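# Shut the case lid and secure its draw latch

## Task

Bring the case lid down until it is closed, then engage and fasten the draw latch so that the lid remains shut without anything holding it.

## Robot and tools

Robot: two six-joint arms, left_arm and right_arm, each ending in a parallel two-finger gripper. Each base sits on a tilted plate, and both plates hang from one metal frame behind them. A plate and its half of the frame count as part of that arm for any 'too close' message. Calibrated base origins in the scene frame: left_arm (-0.040, +0.153, +0.202) m, right_arm (+0.028, -0.287, +0.202) m.

Scene frame: the origin is level with the table top, halfway between the nominal bases. +z points up, +x points out over the table, and left_arm is on the +y side. Arm names do not match the left and right of the images. The fingers point along the gripper's +z axis and close along its y axis. end_effector_position is the point between the finger pads, about 1 cm short of the tips. It is given in metres with end_effector_quat_wxyz, both in the scene frame, and can be off by a few centimetres, more at long reach.

Joint order, used in every row and in every per-joint list: waist, shoulder, elbow, wrist pitch, wrist yaw, wrist roll. Stated ranges (rad): waist -2.618 to 3.054, shoulder 0.000 to 3.142, elbow 0.000 to 3.142, wrist pitch -1.571 to 1.571, wrist yaw -1.571 to 1.571, wrist roll -2.094 to 2.094. The true limits can differ from these by up to 0.059 rad either way.

Row format: one flat list of 14 numbers, each in [-1, 1], covering both arms even when only one moves. The order is the left_arm's six joint values and its gripper value, then the right_arm's six joint values and its gripper value. Joint values are offsets, not poses. They count from the 'Joint targets' line as it stands when the action or move begins, not from the previous row. Scale: 1.0 equals 1.202 rad for the waist, 1.258 for the shoulder, 1.3 for the elbow, 2.073 for the wrist pitch, and 2.022 for the wrist yaw and wrist roll. Sending the same offset again moves the joint further. The gripper value is absolute: +1 is fully open, -1 is closed. Sending 0 there is a real command, so to leave a gripper alone, repeat its current command. To keep a grip, keep sending the value that closed it.

execute_actions(actions, cameras): actions holds up to 15 actions. Each action is a table of up to 15 rows, and each row lasts one step of 1/30 s. If a table has fewer than 15 rows, its last row repeats until 15 steps are done. The call is rejected if an action is malformed, or if its first action pushes a joint more than 0.059 rad beyond its range. An empty actions list just returns the state. cameras selects images: omit it, use null or ["all"] for every camera, or use [] for none. Camera names are cam_high, cam_low, cam_left_wrist and cam_right_wrist, each 896x504.

move(target, speed, blend, opening_speed, blocking, cameras): target is one 14-number row, or a list of up to 15 rows. Every row is an offset from the same starting Joint targets. All joints interpolate together, so the hand travels along a curve. The path avoids nothing, neither objects nor the other arm. speed is in rad/s for the joint with the farthest to go: 0.01 to 2, default 0.5, given once or once per target. blend is a corner radius in rad for intermediate targets (default 0, a full stop at each). opening_speed is in gripper units per second, at least 0.2. Gripper values in later targets apply only after the arms come to rest there. With blocking=false the call returns after about 0.5 s while the motion continues. The 'move:' line reports the outcome: done, off_target (at rest but a joint is more than 0.035 rad away), moving, held, or fault. It may add limits=held and, for each arm, its farthest-off joint. Being done does not show whether the arm is touching something.

wait(seconds 0 to 10): lets time pass with the last commands held. stop(): brakes a running move, and needs room to do so. zoom_image(camera, region [x0, y0, x1, y1] in pixels, at most 504x504): a closer view of a camera's latest image. show_instructions(): shows the reference pages, including a draw latch page. read_manual(section): returns only licence texts. finished_scene(scene): ends the scene using this scene's number and cannot be undone. The lid must stay latched after the robot lets go.

Result lines: 'Joint positions' and 'Joint velocities' have one block per arm in joint order (rad, rad/s). Each block ends with the finger gap in metres (0.093 when fully open) and its rate. 'within noise' means the arm is still. 'Joint targets' is the base for the next offsets. 'Tool commands' gives the current gripper commands. grip_measured uses the -1..+1 scale: the pads meet near -0.94, and each millimetre of object width adds about 0.0208. 'joint sent to its limit' means a joint was clamped at its end. 'joint command not followed' means the clearance check changed some targets. Joint torques are in N m, and joints 1 to 3 flip sign past ±28. MOTOR HOT appears at 75 °C. At 90 °C the arm folds up and stops working.

Per step, each joint target may lead its measured angle by at most 0.202 rad (waist), 0.258 (shoulder), 0.3 (elbow), 0.573 (wrist pitch) or 0.522 (wrist yaw and roll). Targets that would move the gripper more than 200 mm are scaled back. Large moves therefore take several actions.

Avoid: dropping things, releasing parts that are still moving, slamming the lid, fast impacts, and hard presses. Never let the arms collide with each other, which can end the scene. Never let anything leave the table. To stop an arm pushing against something, command its targets back past its measured positions. Avoid long stretched-out poses and holding loads for long, since both heat the motors. Brief outside tugs on held parts or loose objects can happen.

Each tool is called as name(argument=value, ...), one argument or row to a line, values as JSON.

Reference images:

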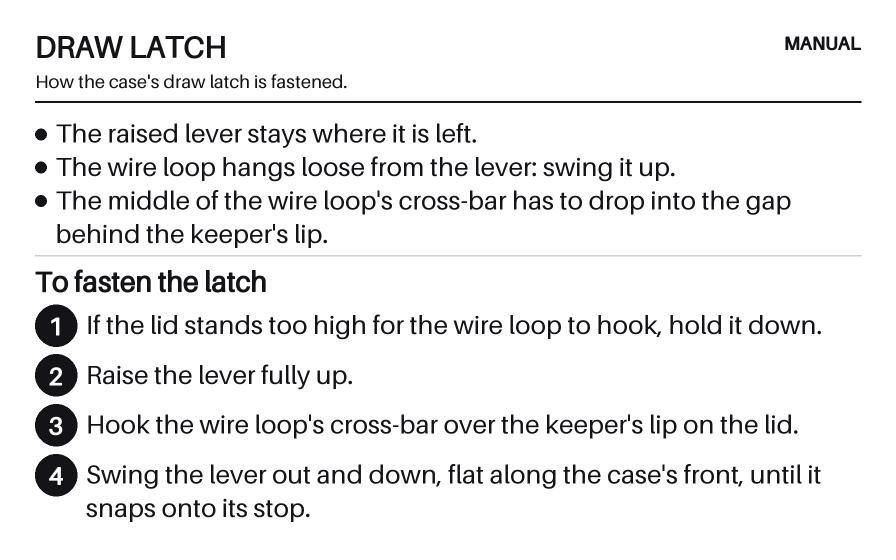

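## Session

execute_actions(
  actions=[],
)

Scene clock: 0.00 s.
left_arm: end_effector_position=(+0.1233, +0.1708, +0.2404) grip_measured=+1.000 end_effector_quat_wxyz=(+0.016, +0.726, +0.657, -0.200) | right_arm: end_effector_position=(+0.1839, -0.4325, +0.2842) grip_measured=+1.000 end_effector_quat_wxyz=(+0.248, -0.354, +0.872, +0.228)
Joint positions: left_arm=[0.072 1.424 0.82 -1.199 0.029 1.714 0.093] | right_arm=[-1.117 1.375 1.023 -1.414 -0.469 -1.95 0.093]
Joint velocities: within noise
Joint torques (N m): no reading
Heat: left arm: 26 °C; right arm: 26 °C.
Joint targets: left_arm=[0.071 1.417 0.829 -1.202 0.032 1.715] | right_arm=[-1.117 1.369 1.030 -1.414 -0.468 -1.950]
Tool commands: left_gripper/opening=+1.0 right_gripper/opening=+1.0

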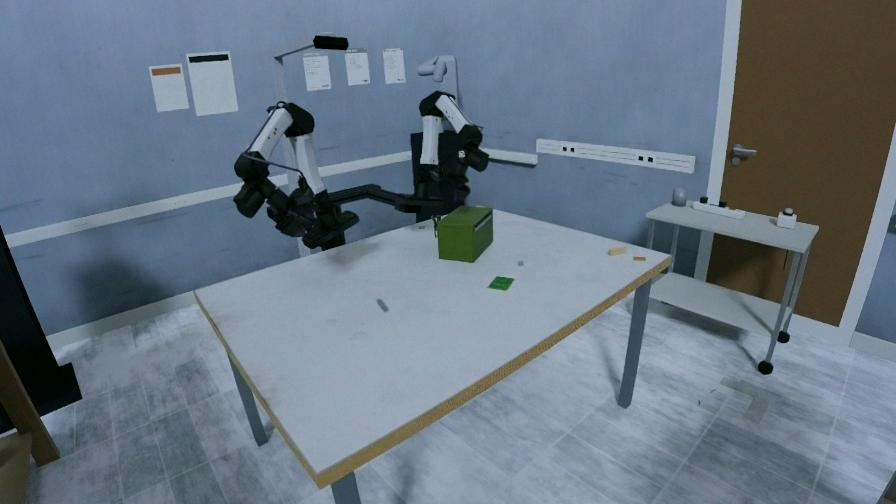

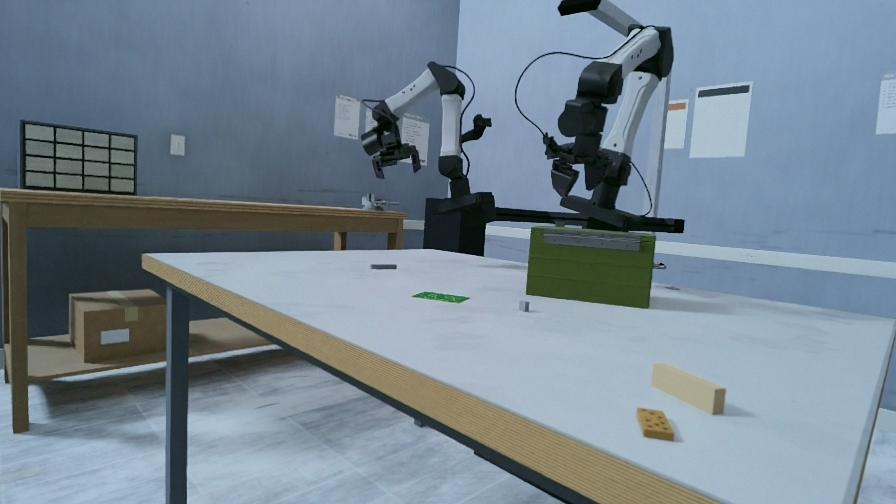

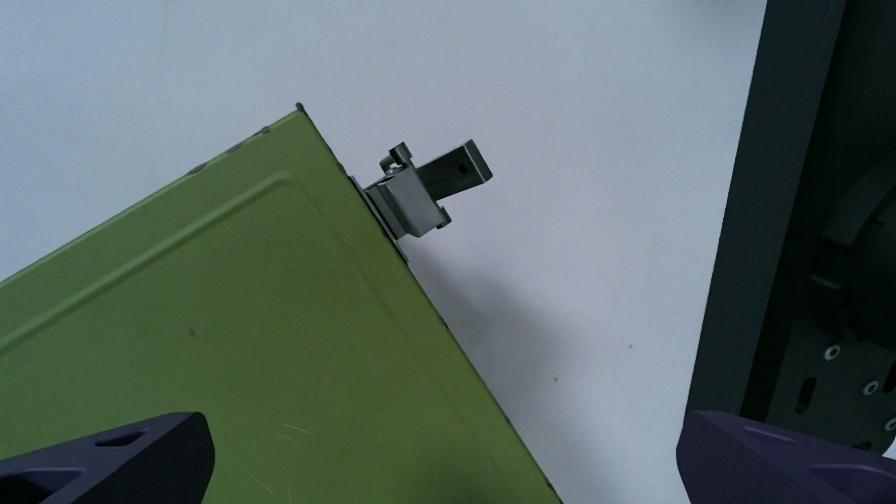

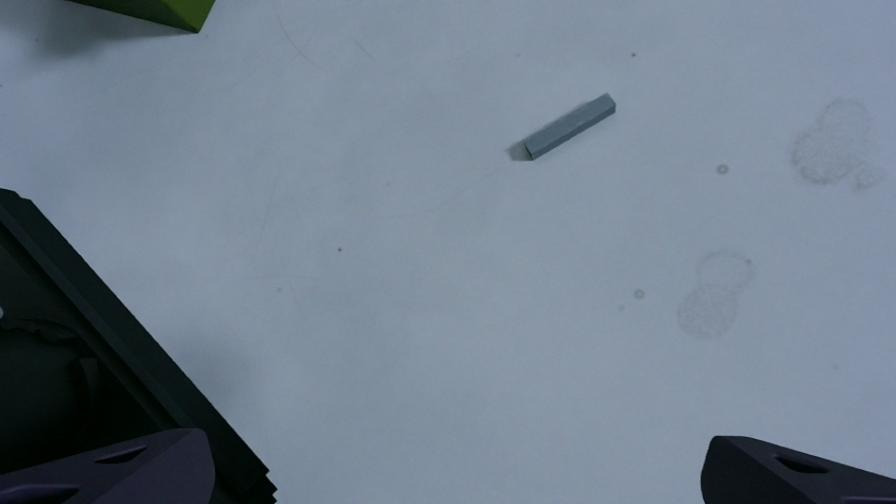

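zoom_image(
  camera="cam_left_wrist",
  region=[280, 90, 530, 290],
)

zoom_image(
  camera="cam_low",
  region=[500, 150, 700, 330],
)

zoom_image(
  camera="cam_high",
  region=[400, 180, 540, 290],
)

Scaled by 2.016 from the camera's 896x504 image, which has a finer 1280x720 frame.

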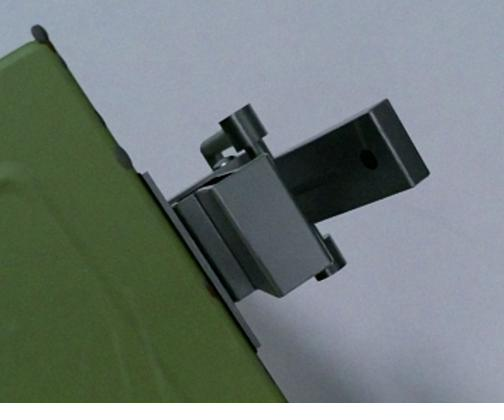

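Scaled by 2.520 from the camera's 896x504 image, which has a finer 1280x720 frame.

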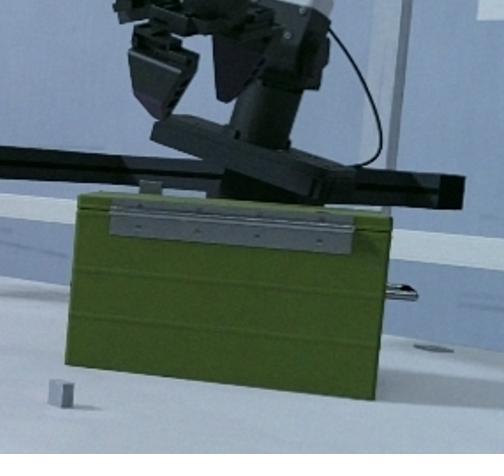

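Scaled by 3.600 from the camera's 896x504 image, which has a finer 1280x720 frame.

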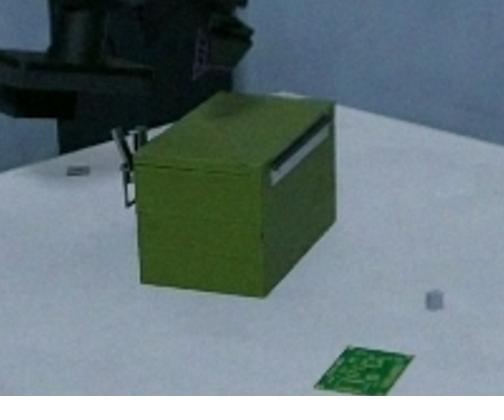

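zoom_image(
  camera="cam_high",
  region=[420, 200, 470, 250],
)

zoom_image(
  camera="cam_left_wrist",
  region=[350, 120, 500, 240],
)

Scaled by 10.080 from the camera's 896x504 image, which has a finer 1280x720 frame.

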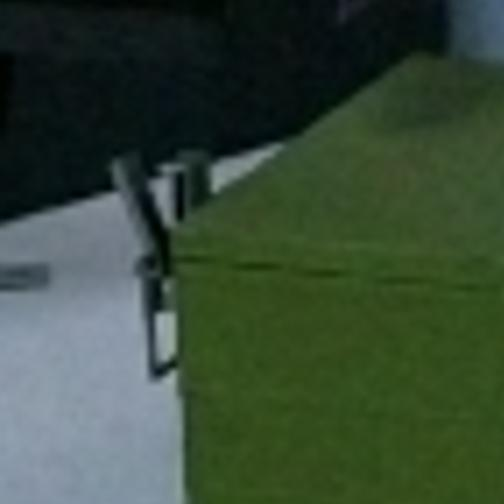

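Scaled by 3.360 from the camera's 896x504 image, which has a finer 1280x720 frame.

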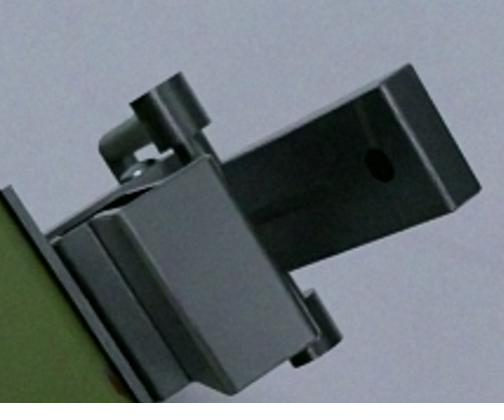

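move(
  target=[0,0,0,0,0,0,1,0.6477,0.33,-0.234,0.466,-0.1256,0.5787,-1],
  speed=0.8,
  cameras=[],
)

move(
  target=[0,0,0,0,0,0,1,0.6477,0.33,-0.234,0.466,-0.1256,0.5787,-1],
  speed=0.8,
)

Scene clock: 118.77 s.
left_arm: end_effector_position=(+0.1233, +0.1708, +0.2404) grip_measured=+1.000 end_effector_quat_wxyz=(+0.016, +0.726, +0.657, -0.200) | right_arm: end_effector_position=(+0.3096, -0.2574, +0.1825) grip_measured=-0.973 end_effector_quat_wxyz=(+0.209, -0.200, +0.870, +0.399)
Joint positions: left_arm=[0.072 1.424 0.82 -1.199 0.029 1.714 0.093] | right_arm=[-0.344 1.775 0.731 -0.464 -0.709 -0.789 0]
Joint velocities: within noise
Joint torques (N m): left_arm=[-1.48 -4.15 4.04 -0.28 0.33 0.03] | right_arm=[1.74 -5.87 2.91 0.28 -0.74 -0.02]
Heat: left arm: 29 °C; right arm: 30 °C.
Joint targets: left_arm=[0.071 1.417 0.829 -1.202 0.032 1.715] | right_arm=[-0.339 1.784 0.726 -0.448 -0.722 -0.780]
move: done
No camera images: "cameras" was empty.

Scene clock: 121.13 s.
left_arm: end_effector_position=(+0.1233, +0.1708, +0.2404) grip_measured=+1.000 end_effector_quat_wxyz=(+0.016, +0.726, +0.657, -0.200) | right_arm: end_effector_position=(+0.1726, -0.0414, +0.1684) grip_measured=-0.973 end_effector_quat_wxyz=(-0.075, -0.106, +0.803, +0.581)
Joint positions: left_arm=[0.072 1.424 0.82 -1.199 0.029 1.714 0.093] | right_arm=[0.434 2.189 0.425 0.501 -0.962 0.381 0]
Joint velocities: within noise
Joint torques (N m): left_arm=[-1.51 -4.14 4.08 -0.28 0.33 0.04] | right_arm=[1.92 -5.44 1.1 1.08 -0.81 0.04]
Heat: left arm: 29 °C; right arm: 30 °C.
Joint targets: left_arm=[0.071 1.417 0.829 -1.202 0.032 1.715] | right_arm=[0.440 2.199 0.422 0.518 -0.976 0.390]
move: done
camera_calibration:
cam_right_wrist: T_world_to_cam=[[0.0692541, -0.29061, -0.954332, 0.139033], [-0.787005, -0.603786, 0.126752, 0.130759], [-0.613048, 0.742286, -0.270526, 0.26265], [0, 0, 0, 1]] pos_world=[0.254297, -0.0756066, 0.187164]

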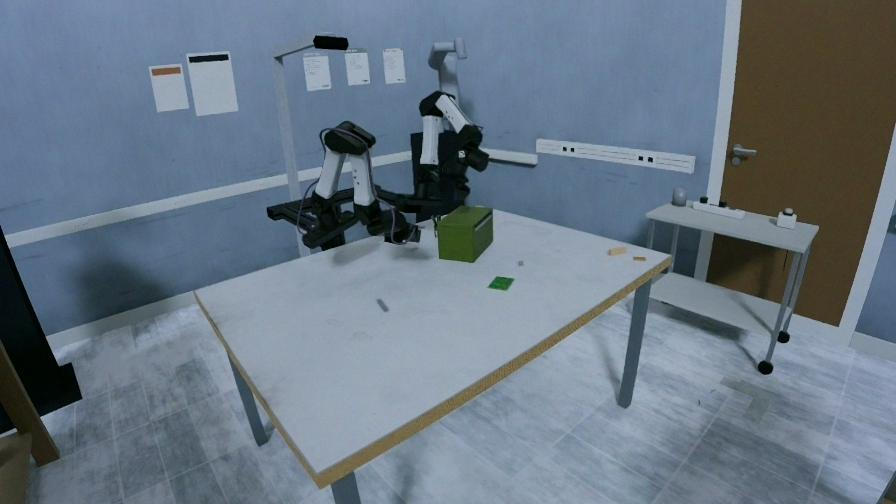

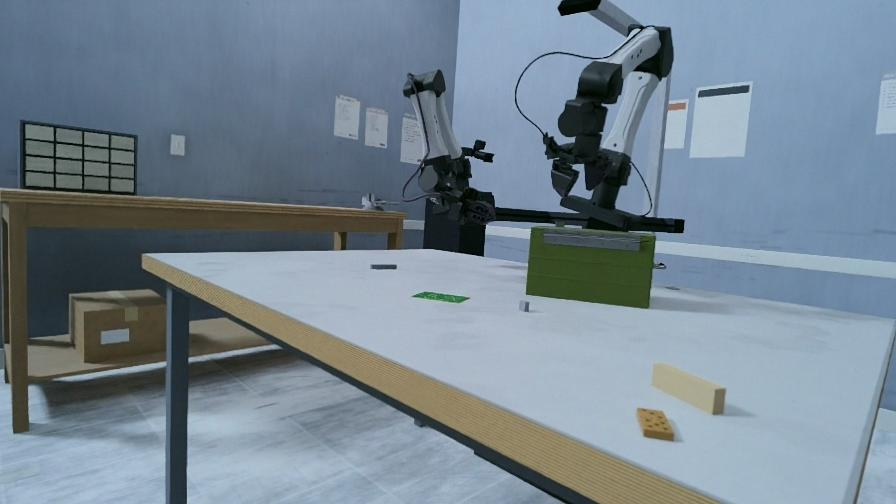

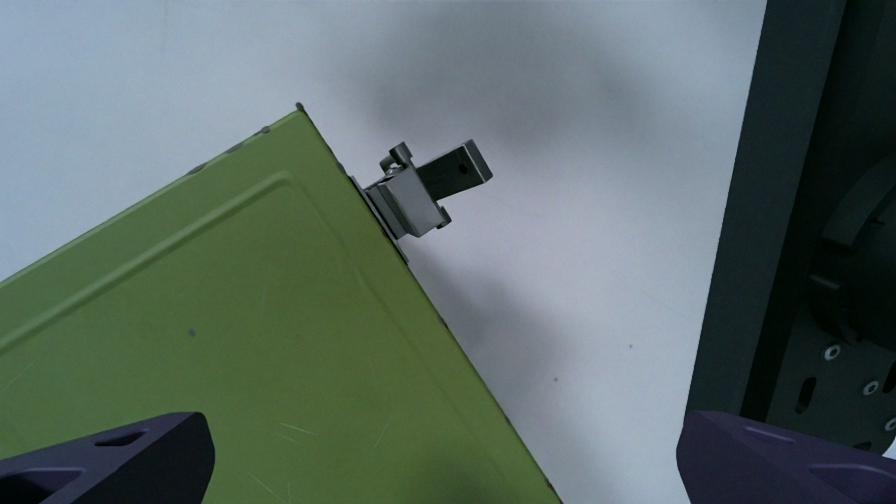

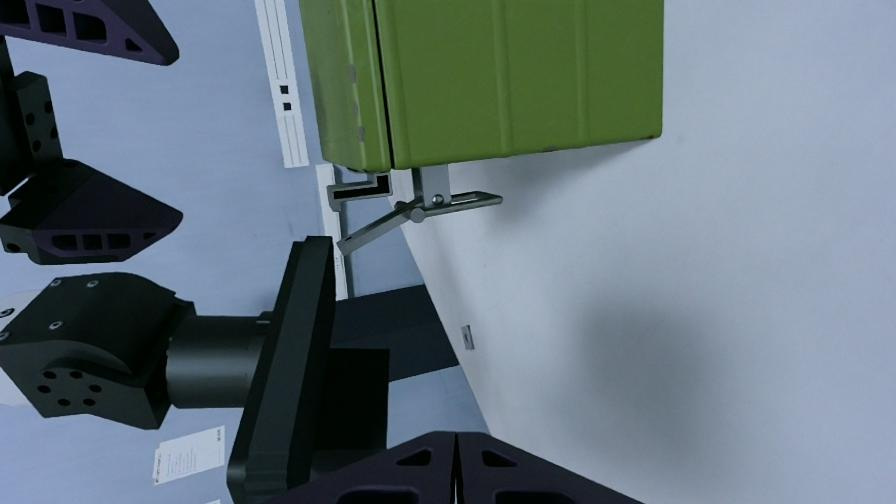

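Excellent view.

zoom_image(
  camera="cam_right_wrist",
  region=[300, 120, 540, 280],
)

Scaled by 2.100 from the camera's 896x504 image, which has a finer 1280x720 frame.

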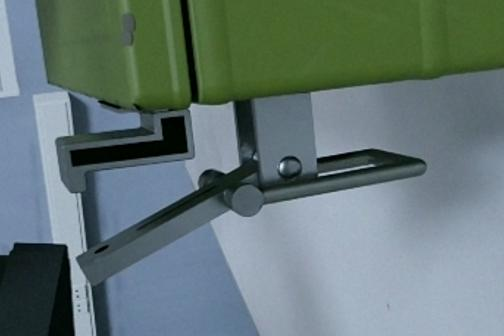

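zoom_image(
  camera="cam_right_wrist",
  region=[310, 150, 430, 230],
)

zoom_image(
  camera="cam_left_wrist",
  region=[340, 130, 460, 250],
)

Scaled by 4.200 from the camera's 896x504 image, which has a finer 1280x720 frame.

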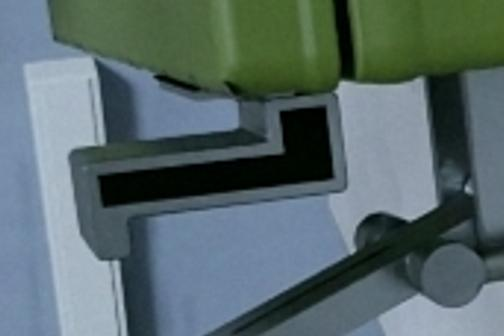

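Scaled by 4.200 from the camera's 896x504 image, which has a finer 1280x720 frame.

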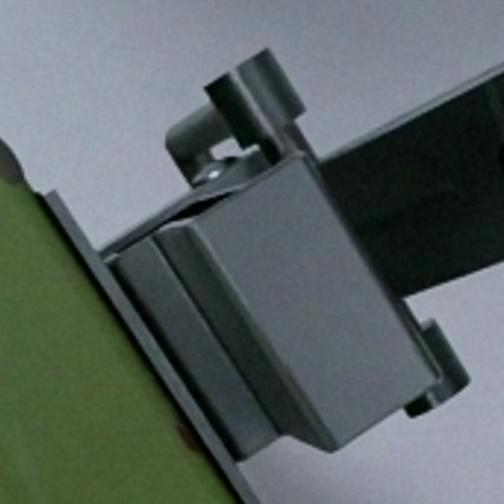

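move(
  target=[0,0,0,0,0,0,1,0.2787,0.3696,0.0308,0.4071,0.1019,-0.5188,-1],
  speed=0.6,
  cameras=["cam_right_wrist","cam_left_wrist"],
)

Scene clock: 251.87 s.
left_arm: end_effector_position=(+0.1233, +0.1708, +0.2404) grip_measured=+1.000 end_effector_quat_wxyz=(+0.016, +0.726, +0.657, -0.200) | right_arm: end_effector_position=(+0.1338, +0.0279, +0.1305) grip_measured=-0.973 end_effector_quat_wxyz=(-0.363, +0.623, -0.512, -0.467)
Joint positions: left_arm=[0.072 1.424 0.82 -1.199 0.029 1.714 0.093] | right_arm=[0.768 2.652 0.455 1.344 -0.785 -0.649 0]
Joint velocities: within noise
Joint torques (N m): left_arm=[-1.5 -4.15 4.1 -0.28 0.33 0.04] | right_arm=[2.09 -6.34 0.62 1.79 -0.37 -0.14]
Heat: left arm: 30 °C; right arm: 28 °C.
Joint targets: left_arm=[0.071 1.417 0.829 -1.202 0.032 1.715] | right_arm=[0.775 2.664 0.462 1.362 -0.770 -0.659]
move: done
camera_calibration:
cam_right_wrist: T_world_to_cam=[[0.973759, 0.223799, -0.0413146, -0.12885], [0.117306, -0.649146, -0.751564, 0.141759], [-0.195018, 0.726996, -0.658365, 0.172219], [0, 0, 0, 1]] pos_world=[0.142425, -0.00434411, 0.214601]
Images, in order (width x height): cam_left_wrist 896x504, cam_right_wrist 896x504.

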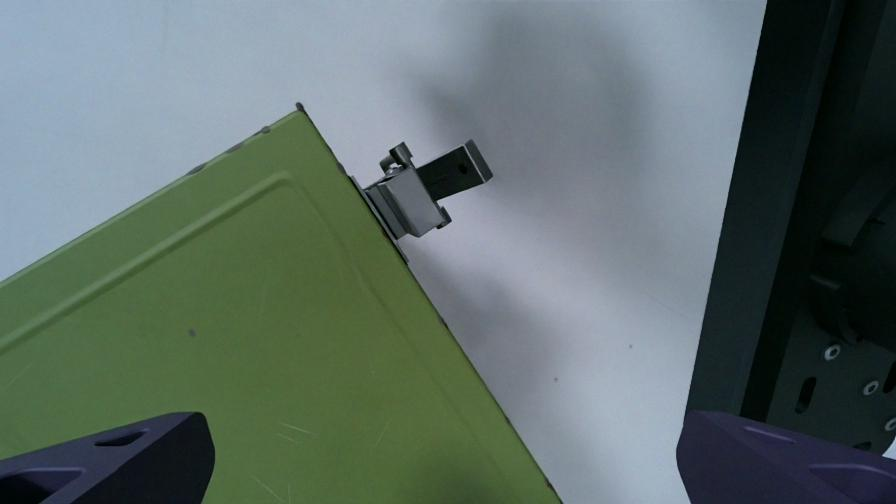

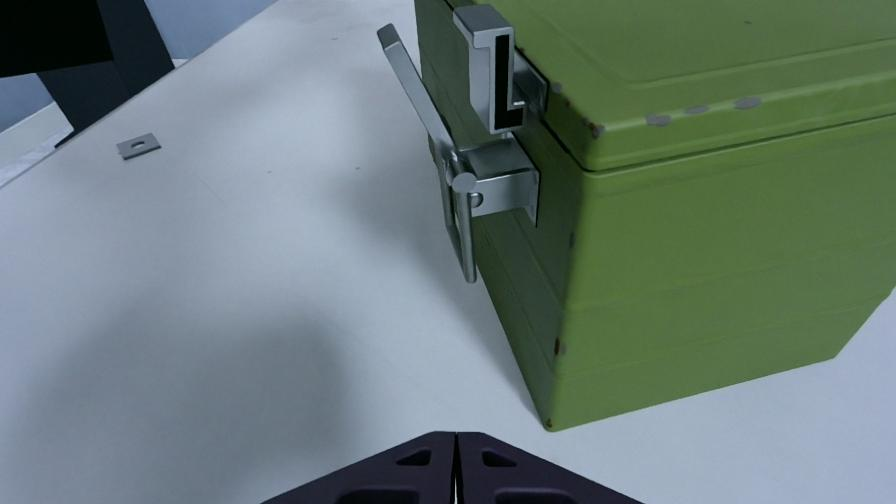

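zoom_image(
  camera="cam_right_wrist",
  region=[360, 0, 620, 300],
)

Scaled by 1.680 from the camera's 896x504 image, which has a finer 1280x720 frame.

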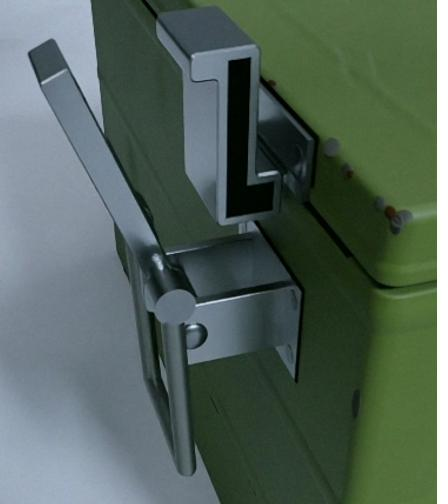

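move(
  target=[0.291,-0.199,0,0,0,0,1,0.2804,-0.1296,-0.0092,0.0121,0.1224,0.1424,-1],
  speed=0.5,
  cameras=["cam_right_wrist","cam_left_wrist"],
)

Scene clock: 318.60 s.
left_arm: end_effector_position=(+0.1236, +0.2359, +0.2604) grip_measured=+1.000 end_effector_quat_wxyz=(+0.074, +0.600, +0.788, -0.117) | right_arm: end_effector_position=(+0.0844, +0.0754, +0.1687) grip_measured=-0.973 end_effector_quat_wxyz=(-0.356, +0.634, -0.510, -0.460)
Joint positions: left_arm=[0.412 1.182 0.82 -1.199 0.029 1.714 0.093] | right_arm=[1.108 2.528 0.455 1.372 -0.537 -0.38 0]
Joint velocities: within noise
Joint torques (N m): left_arm=[0.03 -4.15 4.57 0.02 0.32 0.03] | right_arm=[1.29 -10.25 0.92 2.01 -0.21 0.07]
Heat: left arm: 30 °C; right arm: 30 °C.
Joint targets: left_arm=[0.420 1.166 0.829 -1.202 0.032 1.715] | right_arm=[1.112 2.501 0.450 1.387 -0.523 -0.371]
move: done
camera_calibration:
cam_left_wrist: T_world_to_cam=[[-0.957547, -0.266256, 0.11051, 0.152269], [-0.241817, 0.950548, 0.194893, -0.205002], [-0.156936, 0.159896, -0.974579, 0.32022], [0, 0, 0, 1]] pos_world=[0.146486, 0.184205, 0.335206]
cam_right_wrist: T_world_to_cam=[[0.970878, 0.237106, -0.0343198, -0.0917493], [0.136163, -0.663974, -0.735254, 0.203843], [-0.19712, 0.709169, -0.676922, 0.157886], [0, 0, 0, 1]] pos_world=[0.0924439, 0.0451327, 0.253605]
Images, in order (width x height): cam_left_wrist 896x504, cam_right_wrist 896x504.

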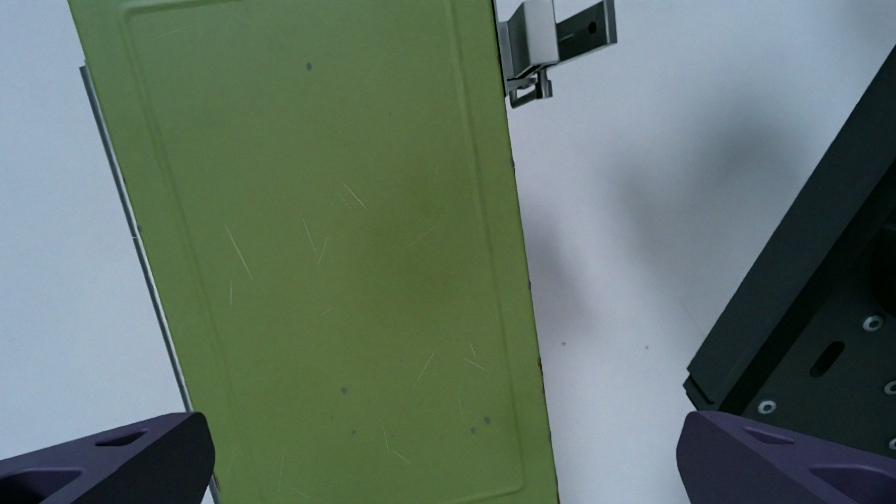

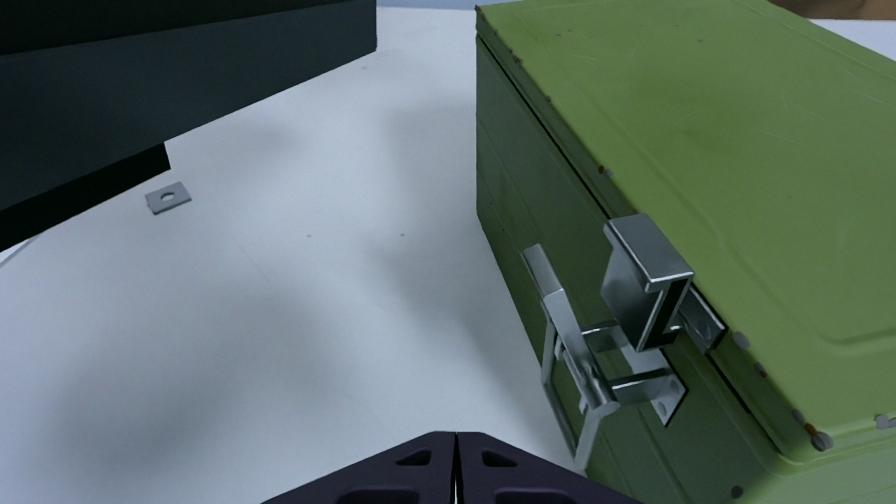

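move(
  target=[0,0,0,0,0,0,1,0.0815,0.07,0.1377,-0.0116,0.0443,0.0361,-1],
  speed=0.3,
  cameras=["cam_right_wrist","cam_left_wrist"],
)

Scene clock: 329.20 s.
left_arm: end_effector_position=(+0.1236, +0.2359, +0.2604) grip_measured=+1.000 end_effector_quat_wxyz=(+0.074, +0.600, +0.788, -0.117) | right_arm: end_effector_position=(+0.0811, +0.1258, +0.1816) grip_measured=-0.973 end_effector_quat_wxyz=(-0.389, +0.621, -0.496, -0.467)
Joint positions: left_arm=[0.412 1.182 0.82 -1.199 0.029 1.714 0.093] | right_arm=[1.204 2.575 0.614 1.372 -0.453 -0.308 0]
Joint velocities: within noise
Joint torques (N m): left_arm=[0.02 -4.14 4.62 0.02 0.31 0.03] | right_arm=[1.46 -7.38 3.21 1.98 -0.08 0.07]
Heat: left arm: 31 °C; right arm: 31 °C.
Joint targets: left_arm=[0.420 1.166 0.829 -1.202 0.032 1.715] | right_arm=[1.210 2.589 0.629 1.363 -0.433 -0.298]
move: done
camera_calibration:
cam_left_wrist: T_world_to_cam=[[-0.957547, -0.266256, 0.11051, 0.152269], [-0.241817, 0.950548, 0.194893, -0.205002], [-0.156936, 0.159896, -0.974579, 0.32022], [0, 0, 0, 1]] pos_world=[0.146486, 0.184205, 0.335206]
cam_right_wrist: T_world_to_cam=[[0.97582, 0.21851, 0.00531936, -0.105276], [0.141485, -0.612919, -0.777375, 0.248043], [-0.166604, 0.759331, -0.629015, 0.112726], [0, 0, 0, 1]] pos_world=[0.0864169, 0.089438, 0.264289]
Images, in order (width x height): cam_left_wrist 896x504, cam_right_wrist 896x504.

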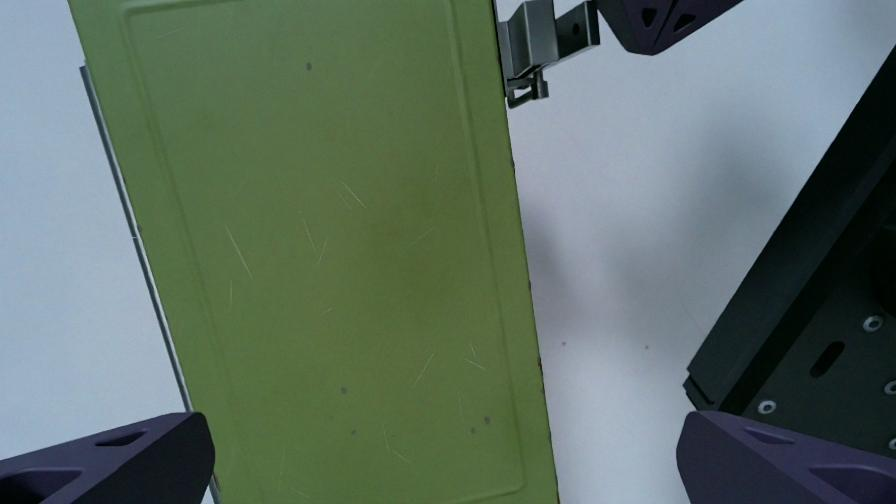

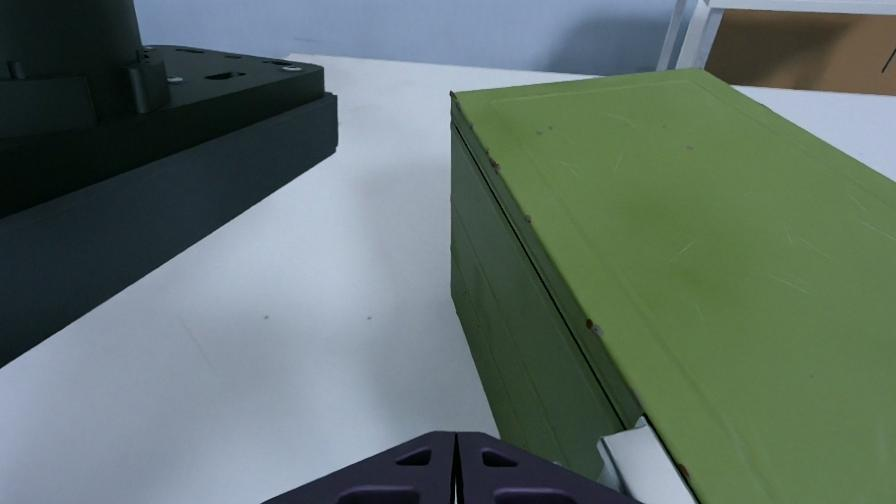

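zoom_image(
  camera="cam_left_wrist",
  region=[480, 0, 720, 130],
)

zoom_image(
  camera="cam_high",
  region=[410, 190, 480, 250],
)

Scaled by 2.100 from the camera's 896x504 image, which has a finer 1280x720 frame.

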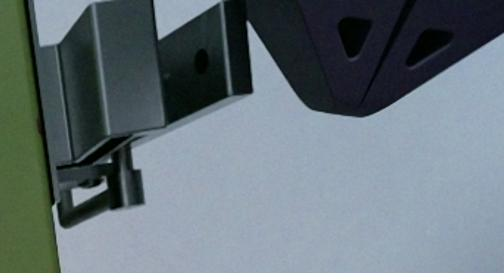

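This scene's latest camera images include none from cam_high. They are from: cam_left_wrist, cam_right_wrist. cam_high's image comes with the result of a call that names it in "cameras".

move(
  target=[0,0,0,0,0,0,1,-0.0316,0.0008,0.0431,-0.054,-0.0134,-0.0129,-1],
  speed=0.1,
)

zoom_image(
  camera="cam_left_wrist",
  region=[480, 0, 720, 130],
)

zoom_image(
  camera="cam_high",
  region=[410, 190, 480, 250],
)

Scene clock: 345.00 s.
left_arm: end_effector_position=(+0.1236, +0.2359, +0.2604) grip_measured=+1.000 end_effector_quat_wxyz=(+0.074, +0.600, +0.788, -0.117) | right_arm: end_effector_position=(+0.0847, +0.1313, +0.1793) grip_measured=-0.973 end_effector_quat_wxyz=(-0.377, +0.625, -0.493, -0.473)
Joint positions: left_arm=[0.412 1.182 0.82 -1.199 0.029 1.714 0.093] | right_arm=[1.184 2.575 0.652 1.313 -0.495 -0.319 0]
Joint velocities: within noise
Joint torques (N m): left_arm=[-0.01 -4.14 4.57 0.01 0.31 0.03] | right_arm=[0.21 -7.68 4.88 1.42 0.07 -0.04]
Heat: left arm: 31 °C; right arm: 32 °C.
Joint targets: left_arm=[0.420 1.166 0.829 -1.202 0.032 1.715] | right_arm=[1.172 2.590 0.685 1.251 -0.460 -0.324]
move: off_target (right_arm); right_arm: the wrist pitch is farthest, 0.062 rad from its target
camera_calibration:
cam_left_wrist: T_world_to_cam=[[-0.957547, -0.266256, 0.11051, 0.152269], [-0.241817, 0.950548, 0.194893, -0.205002], [-0.156936, 0.159896, -0.974579, 0.32022], [0, 0, 0, 1]] pos_world=[0.146486, 0.184205, 0.335206]
cam_right_wrist: T_world_to_cam=[[0.970264, 0.241844, -0.00994365, -0.109867], [0.145733, -0.616485, -0.773762, 0.248606], [-0.19326, 0.749305, -0.633398, 0.112022], [0, 0, 0, 1]] pos_world=[0.0920191, 0.0958941, 0.262224]

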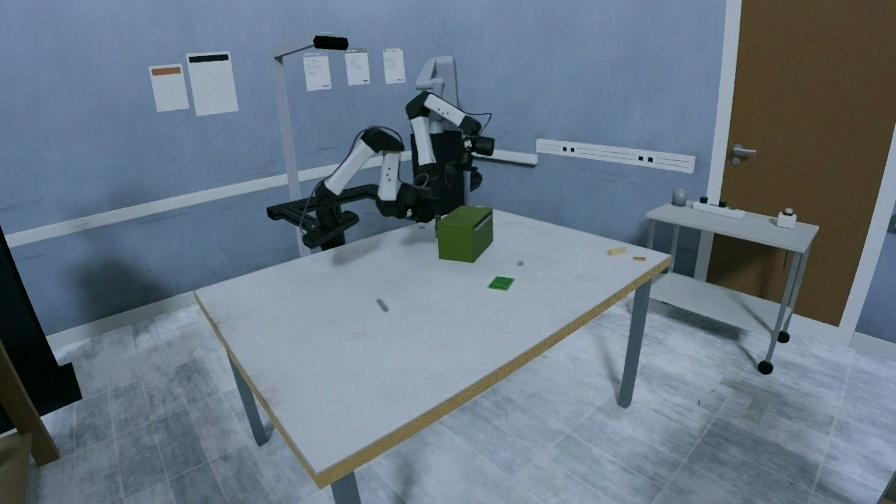

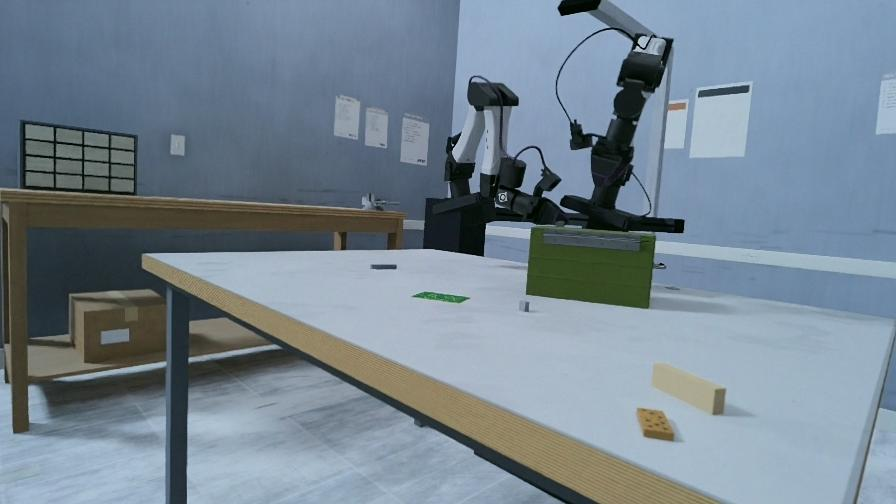

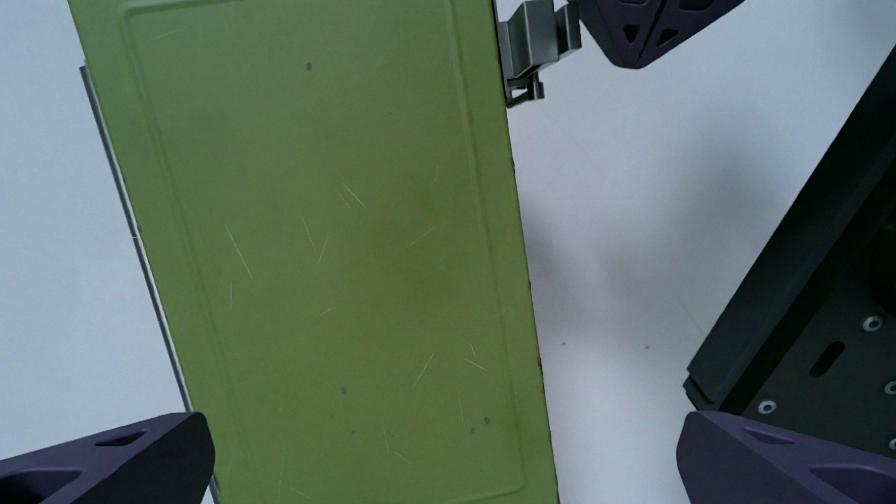

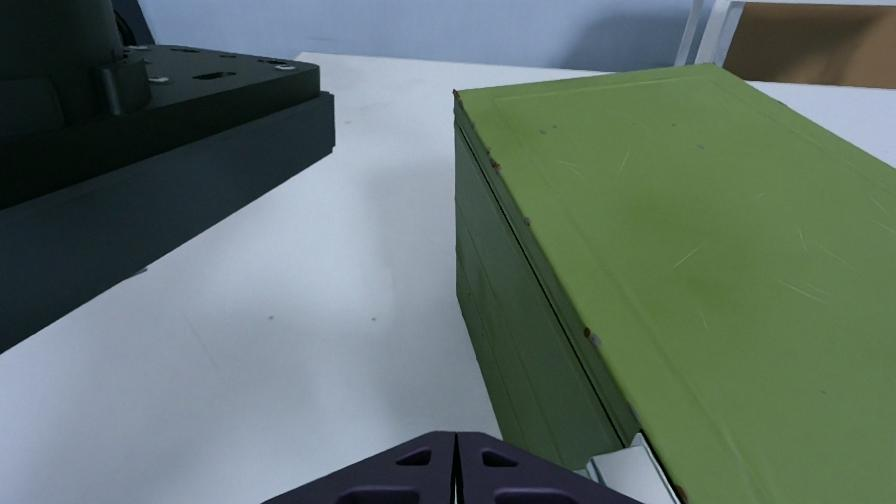

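Scaled by 2.100 from the camera's 896x504 image, which has a finer 1280x720 frame.

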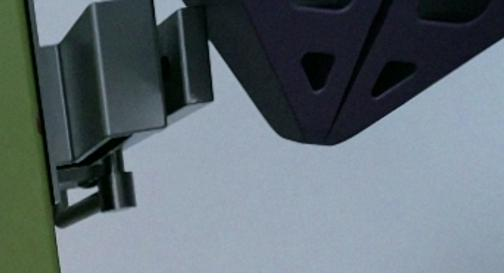

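Scaled by 7.200 from the camera's 896x504 image, which has a finer 1280x720 frame.

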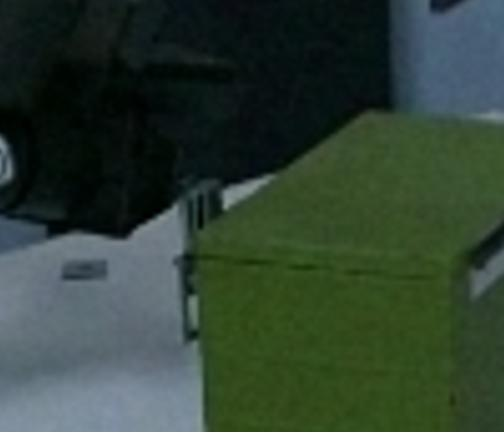

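move(
  target=[
    [0,0,0,0,0,0,1,0.0316,-0.0008,-0.0431,0.054,0.0134,0.0129,-1],
    [0,0,0,0,0,0,1,-0.0499,-0.0707,-0.1808,0.0656,-0.0312,-0.0232,-1],
    [0,0,0,0,0,0,1,0.2301,0.1113,-0.1054,0.1056,0.3646,0.1889,-1],
  ],
  speed=[0.2,0.4,0.4],
  blend=0.03,
)

zoom_image(
  camera="cam_high",
  region=[410, 190, 480, 250],
)

Scene clock: 433.67 s.
left_arm: end_effector_position=(+0.1236, +0.2359, +0.2604) grip_measured=+1.000 end_effector_quat_wxyz=(+0.074, +0.600, +0.788, -0.117) | right_arm: end_effector_position=(+0.0958, +0.0863, +0.1179) grip_measured=-0.973 end_effector_quat_wxyz=(+0.423, -0.496, +0.697, +0.298)
Joint positions: left_arm=[0.412 1.182 0.82 -1.199 0.029 1.714 0.093] | right_arm=[1.443 2.717 0.538 1.452 0.263 0.049 0]
Joint velocities: within noise
Joint torques (N m): left_arm=[0.02 -4.14 4.57 0.01 0.32 0.03] | right_arm=[0.96 -7.13 1.76 2.2 0.11 0.06]
Heat: left arm: 32 °C; right arm: 32 °C.
Joint targets: left_arm=[0.420 1.166 0.829 -1.202 0.032 1.715] | right_arm=[1.449 2.730 0.548 1.470 0.277 0.058]
move: done
camera_calibration:
cam_left_wrist: T_world_to_cam=[[-0.957547, -0.266256, 0.11051, 0.152269], [-0.241817, 0.950548, 0.194893, -0.205002], [-0.156936, 0.159896, -0.974579, 0.32022], [0, 0, 0, 1]] pos_world=[0.146486, 0.184205, 0.335206]
cam_right_wrist: T_world_to_cam=[[0.946911, -0.321225, -0.0131732, -0.059188], [-0.259029, -0.738016, -0.623086, 0.203272], [0.190429, 0.593419, -0.782043, 0.103237], [0, 0, 0, 1]] pos_world=[0.08904, 0.0697432, 0.206612]

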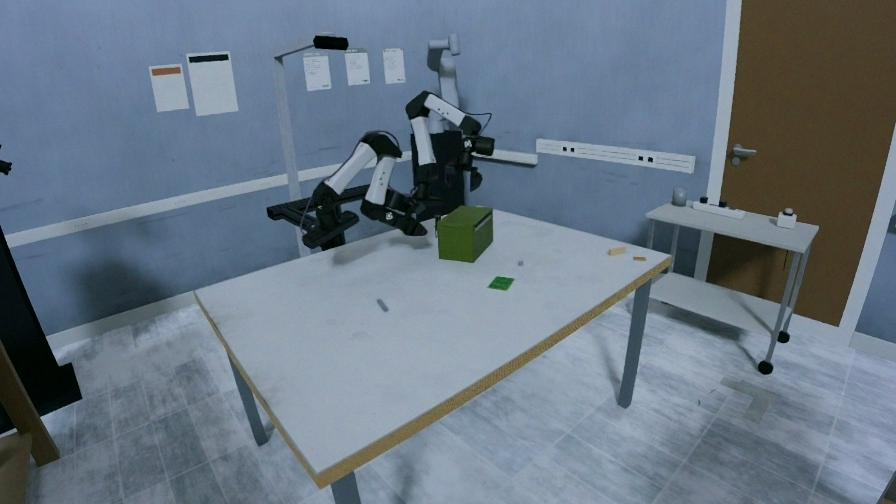

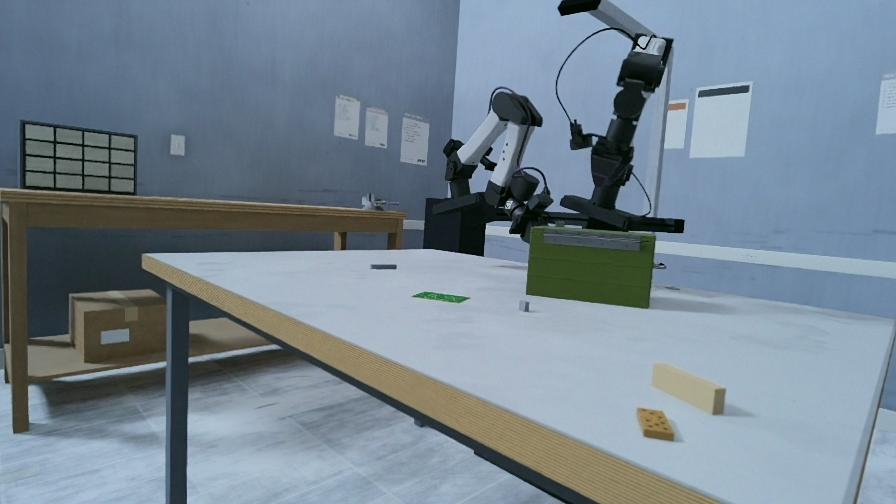

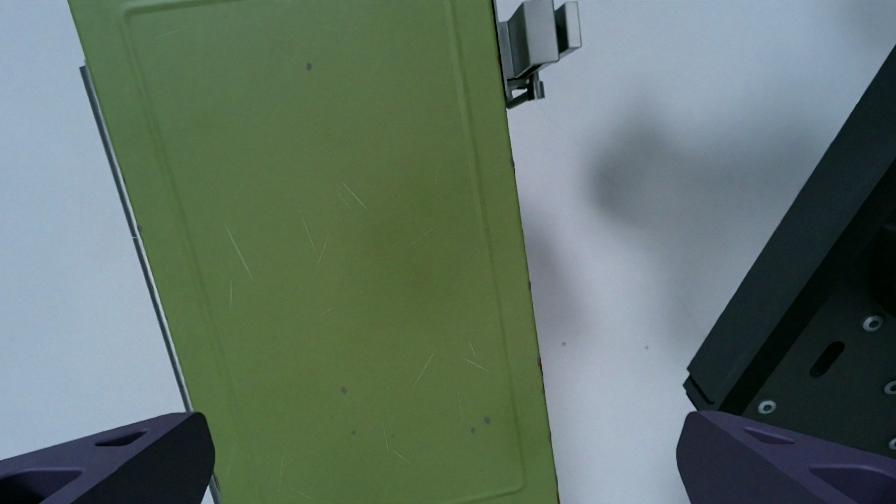

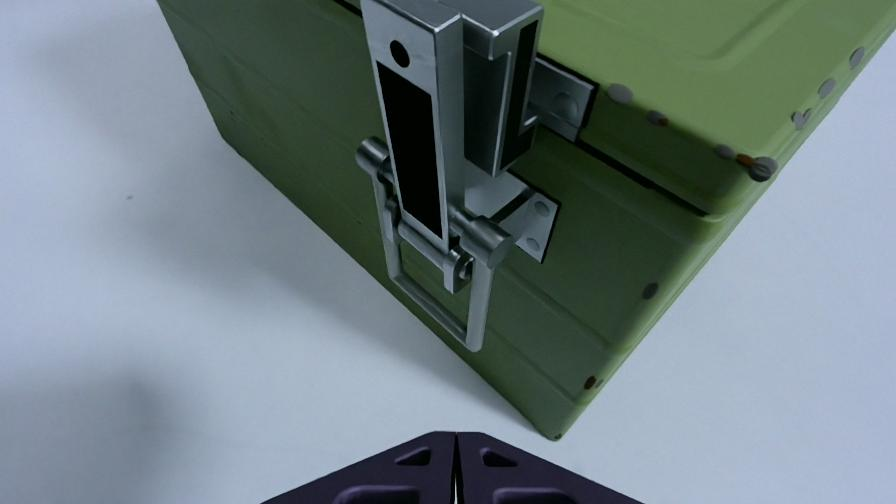

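Scaled by 7.200 from the camera's 896x504 image, which has a finer 1280x720 frame.

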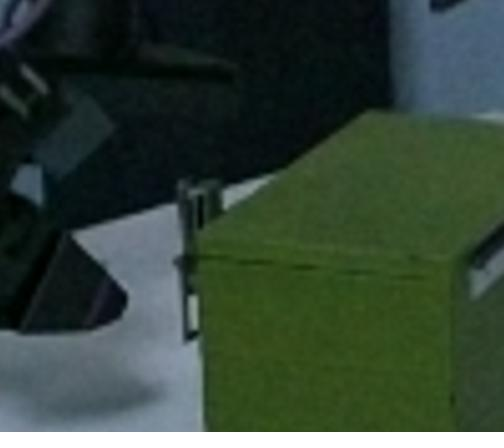

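move(
  target=[0,0,0,0,0,0,1,-0.0205,0.0374,0.0804,-0.0256,-0.0097,-0.0087,-0.52],
  speed=0.2,
  opening_speed=1,
  cameras=["cam_right_wrist"],
)

zoom_image(
  camera="cam_right_wrist",
  region=[330, 150, 680, 504],
)

Scene clock: 451.53 s.
left_arm: end_effector_position=(+0.1236, +0.2359, +0.2604) grip_measured=+1.000 end_effector_quat_wxyz=(+0.074, +0.600, +0.788, -0.117) | right_arm: end_effector_position=(+0.1023, +0.1115, +0.1146) grip_measured=-0.521 end_effector_quat_wxyz=(+0.435, -0.483, +0.695, +0.308)
Joint positions: left_arm=[0.412 1.182 0.82 -1.199 0.029 1.714 0.093] | right_arm=[1.431 2.763 0.643 1.431 0.264 0.048 0.02]
Joint velocities: within noise
Joint torques (N m): left_arm=[0.05 -4.16 4.57 0.01 0.31 0.04] | right_arm=[-0.03 -7.82 2.02 1.97 -0.12 -0.1]
Heat: left arm: 32 °C; right arm: 32 °C.
Joint targets: left_arm=[0.420 1.166 0.829 -1.202 0.032 1.715] | right_arm=[1.424 2.777 0.653 1.417 0.258 0.040]
move: done
camera_calibration:
cam_right_wrist: T_world_to_cam=[[0.941979, -0.334794, -0.024245, -0.0539648], [-0.26918, -0.710265, -0.650435, 0.22255], [0.200541, 0.619222, -0.759175, 0.0779434], [0, 0, 0, 1]] pos_world=[0.095109, 0.0917383, 0.202619]
Images, in order (width x height): cam_right_wrist 896x504.

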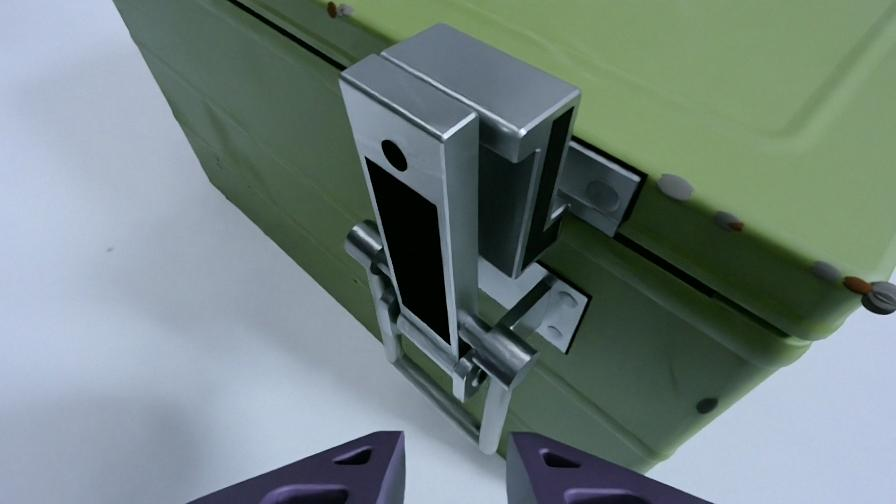

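Scaled by 1.424 from the camera's 896x504 image, which has a finer 1280x720 frame.

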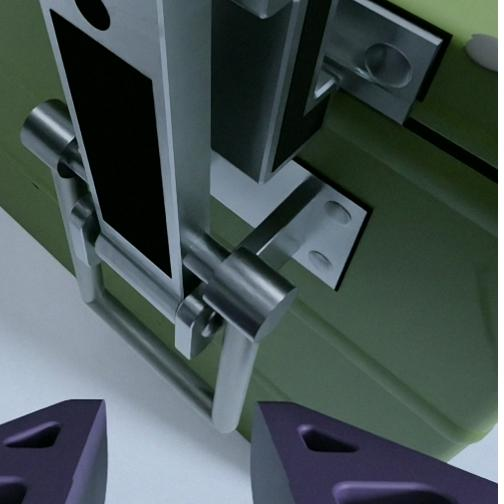

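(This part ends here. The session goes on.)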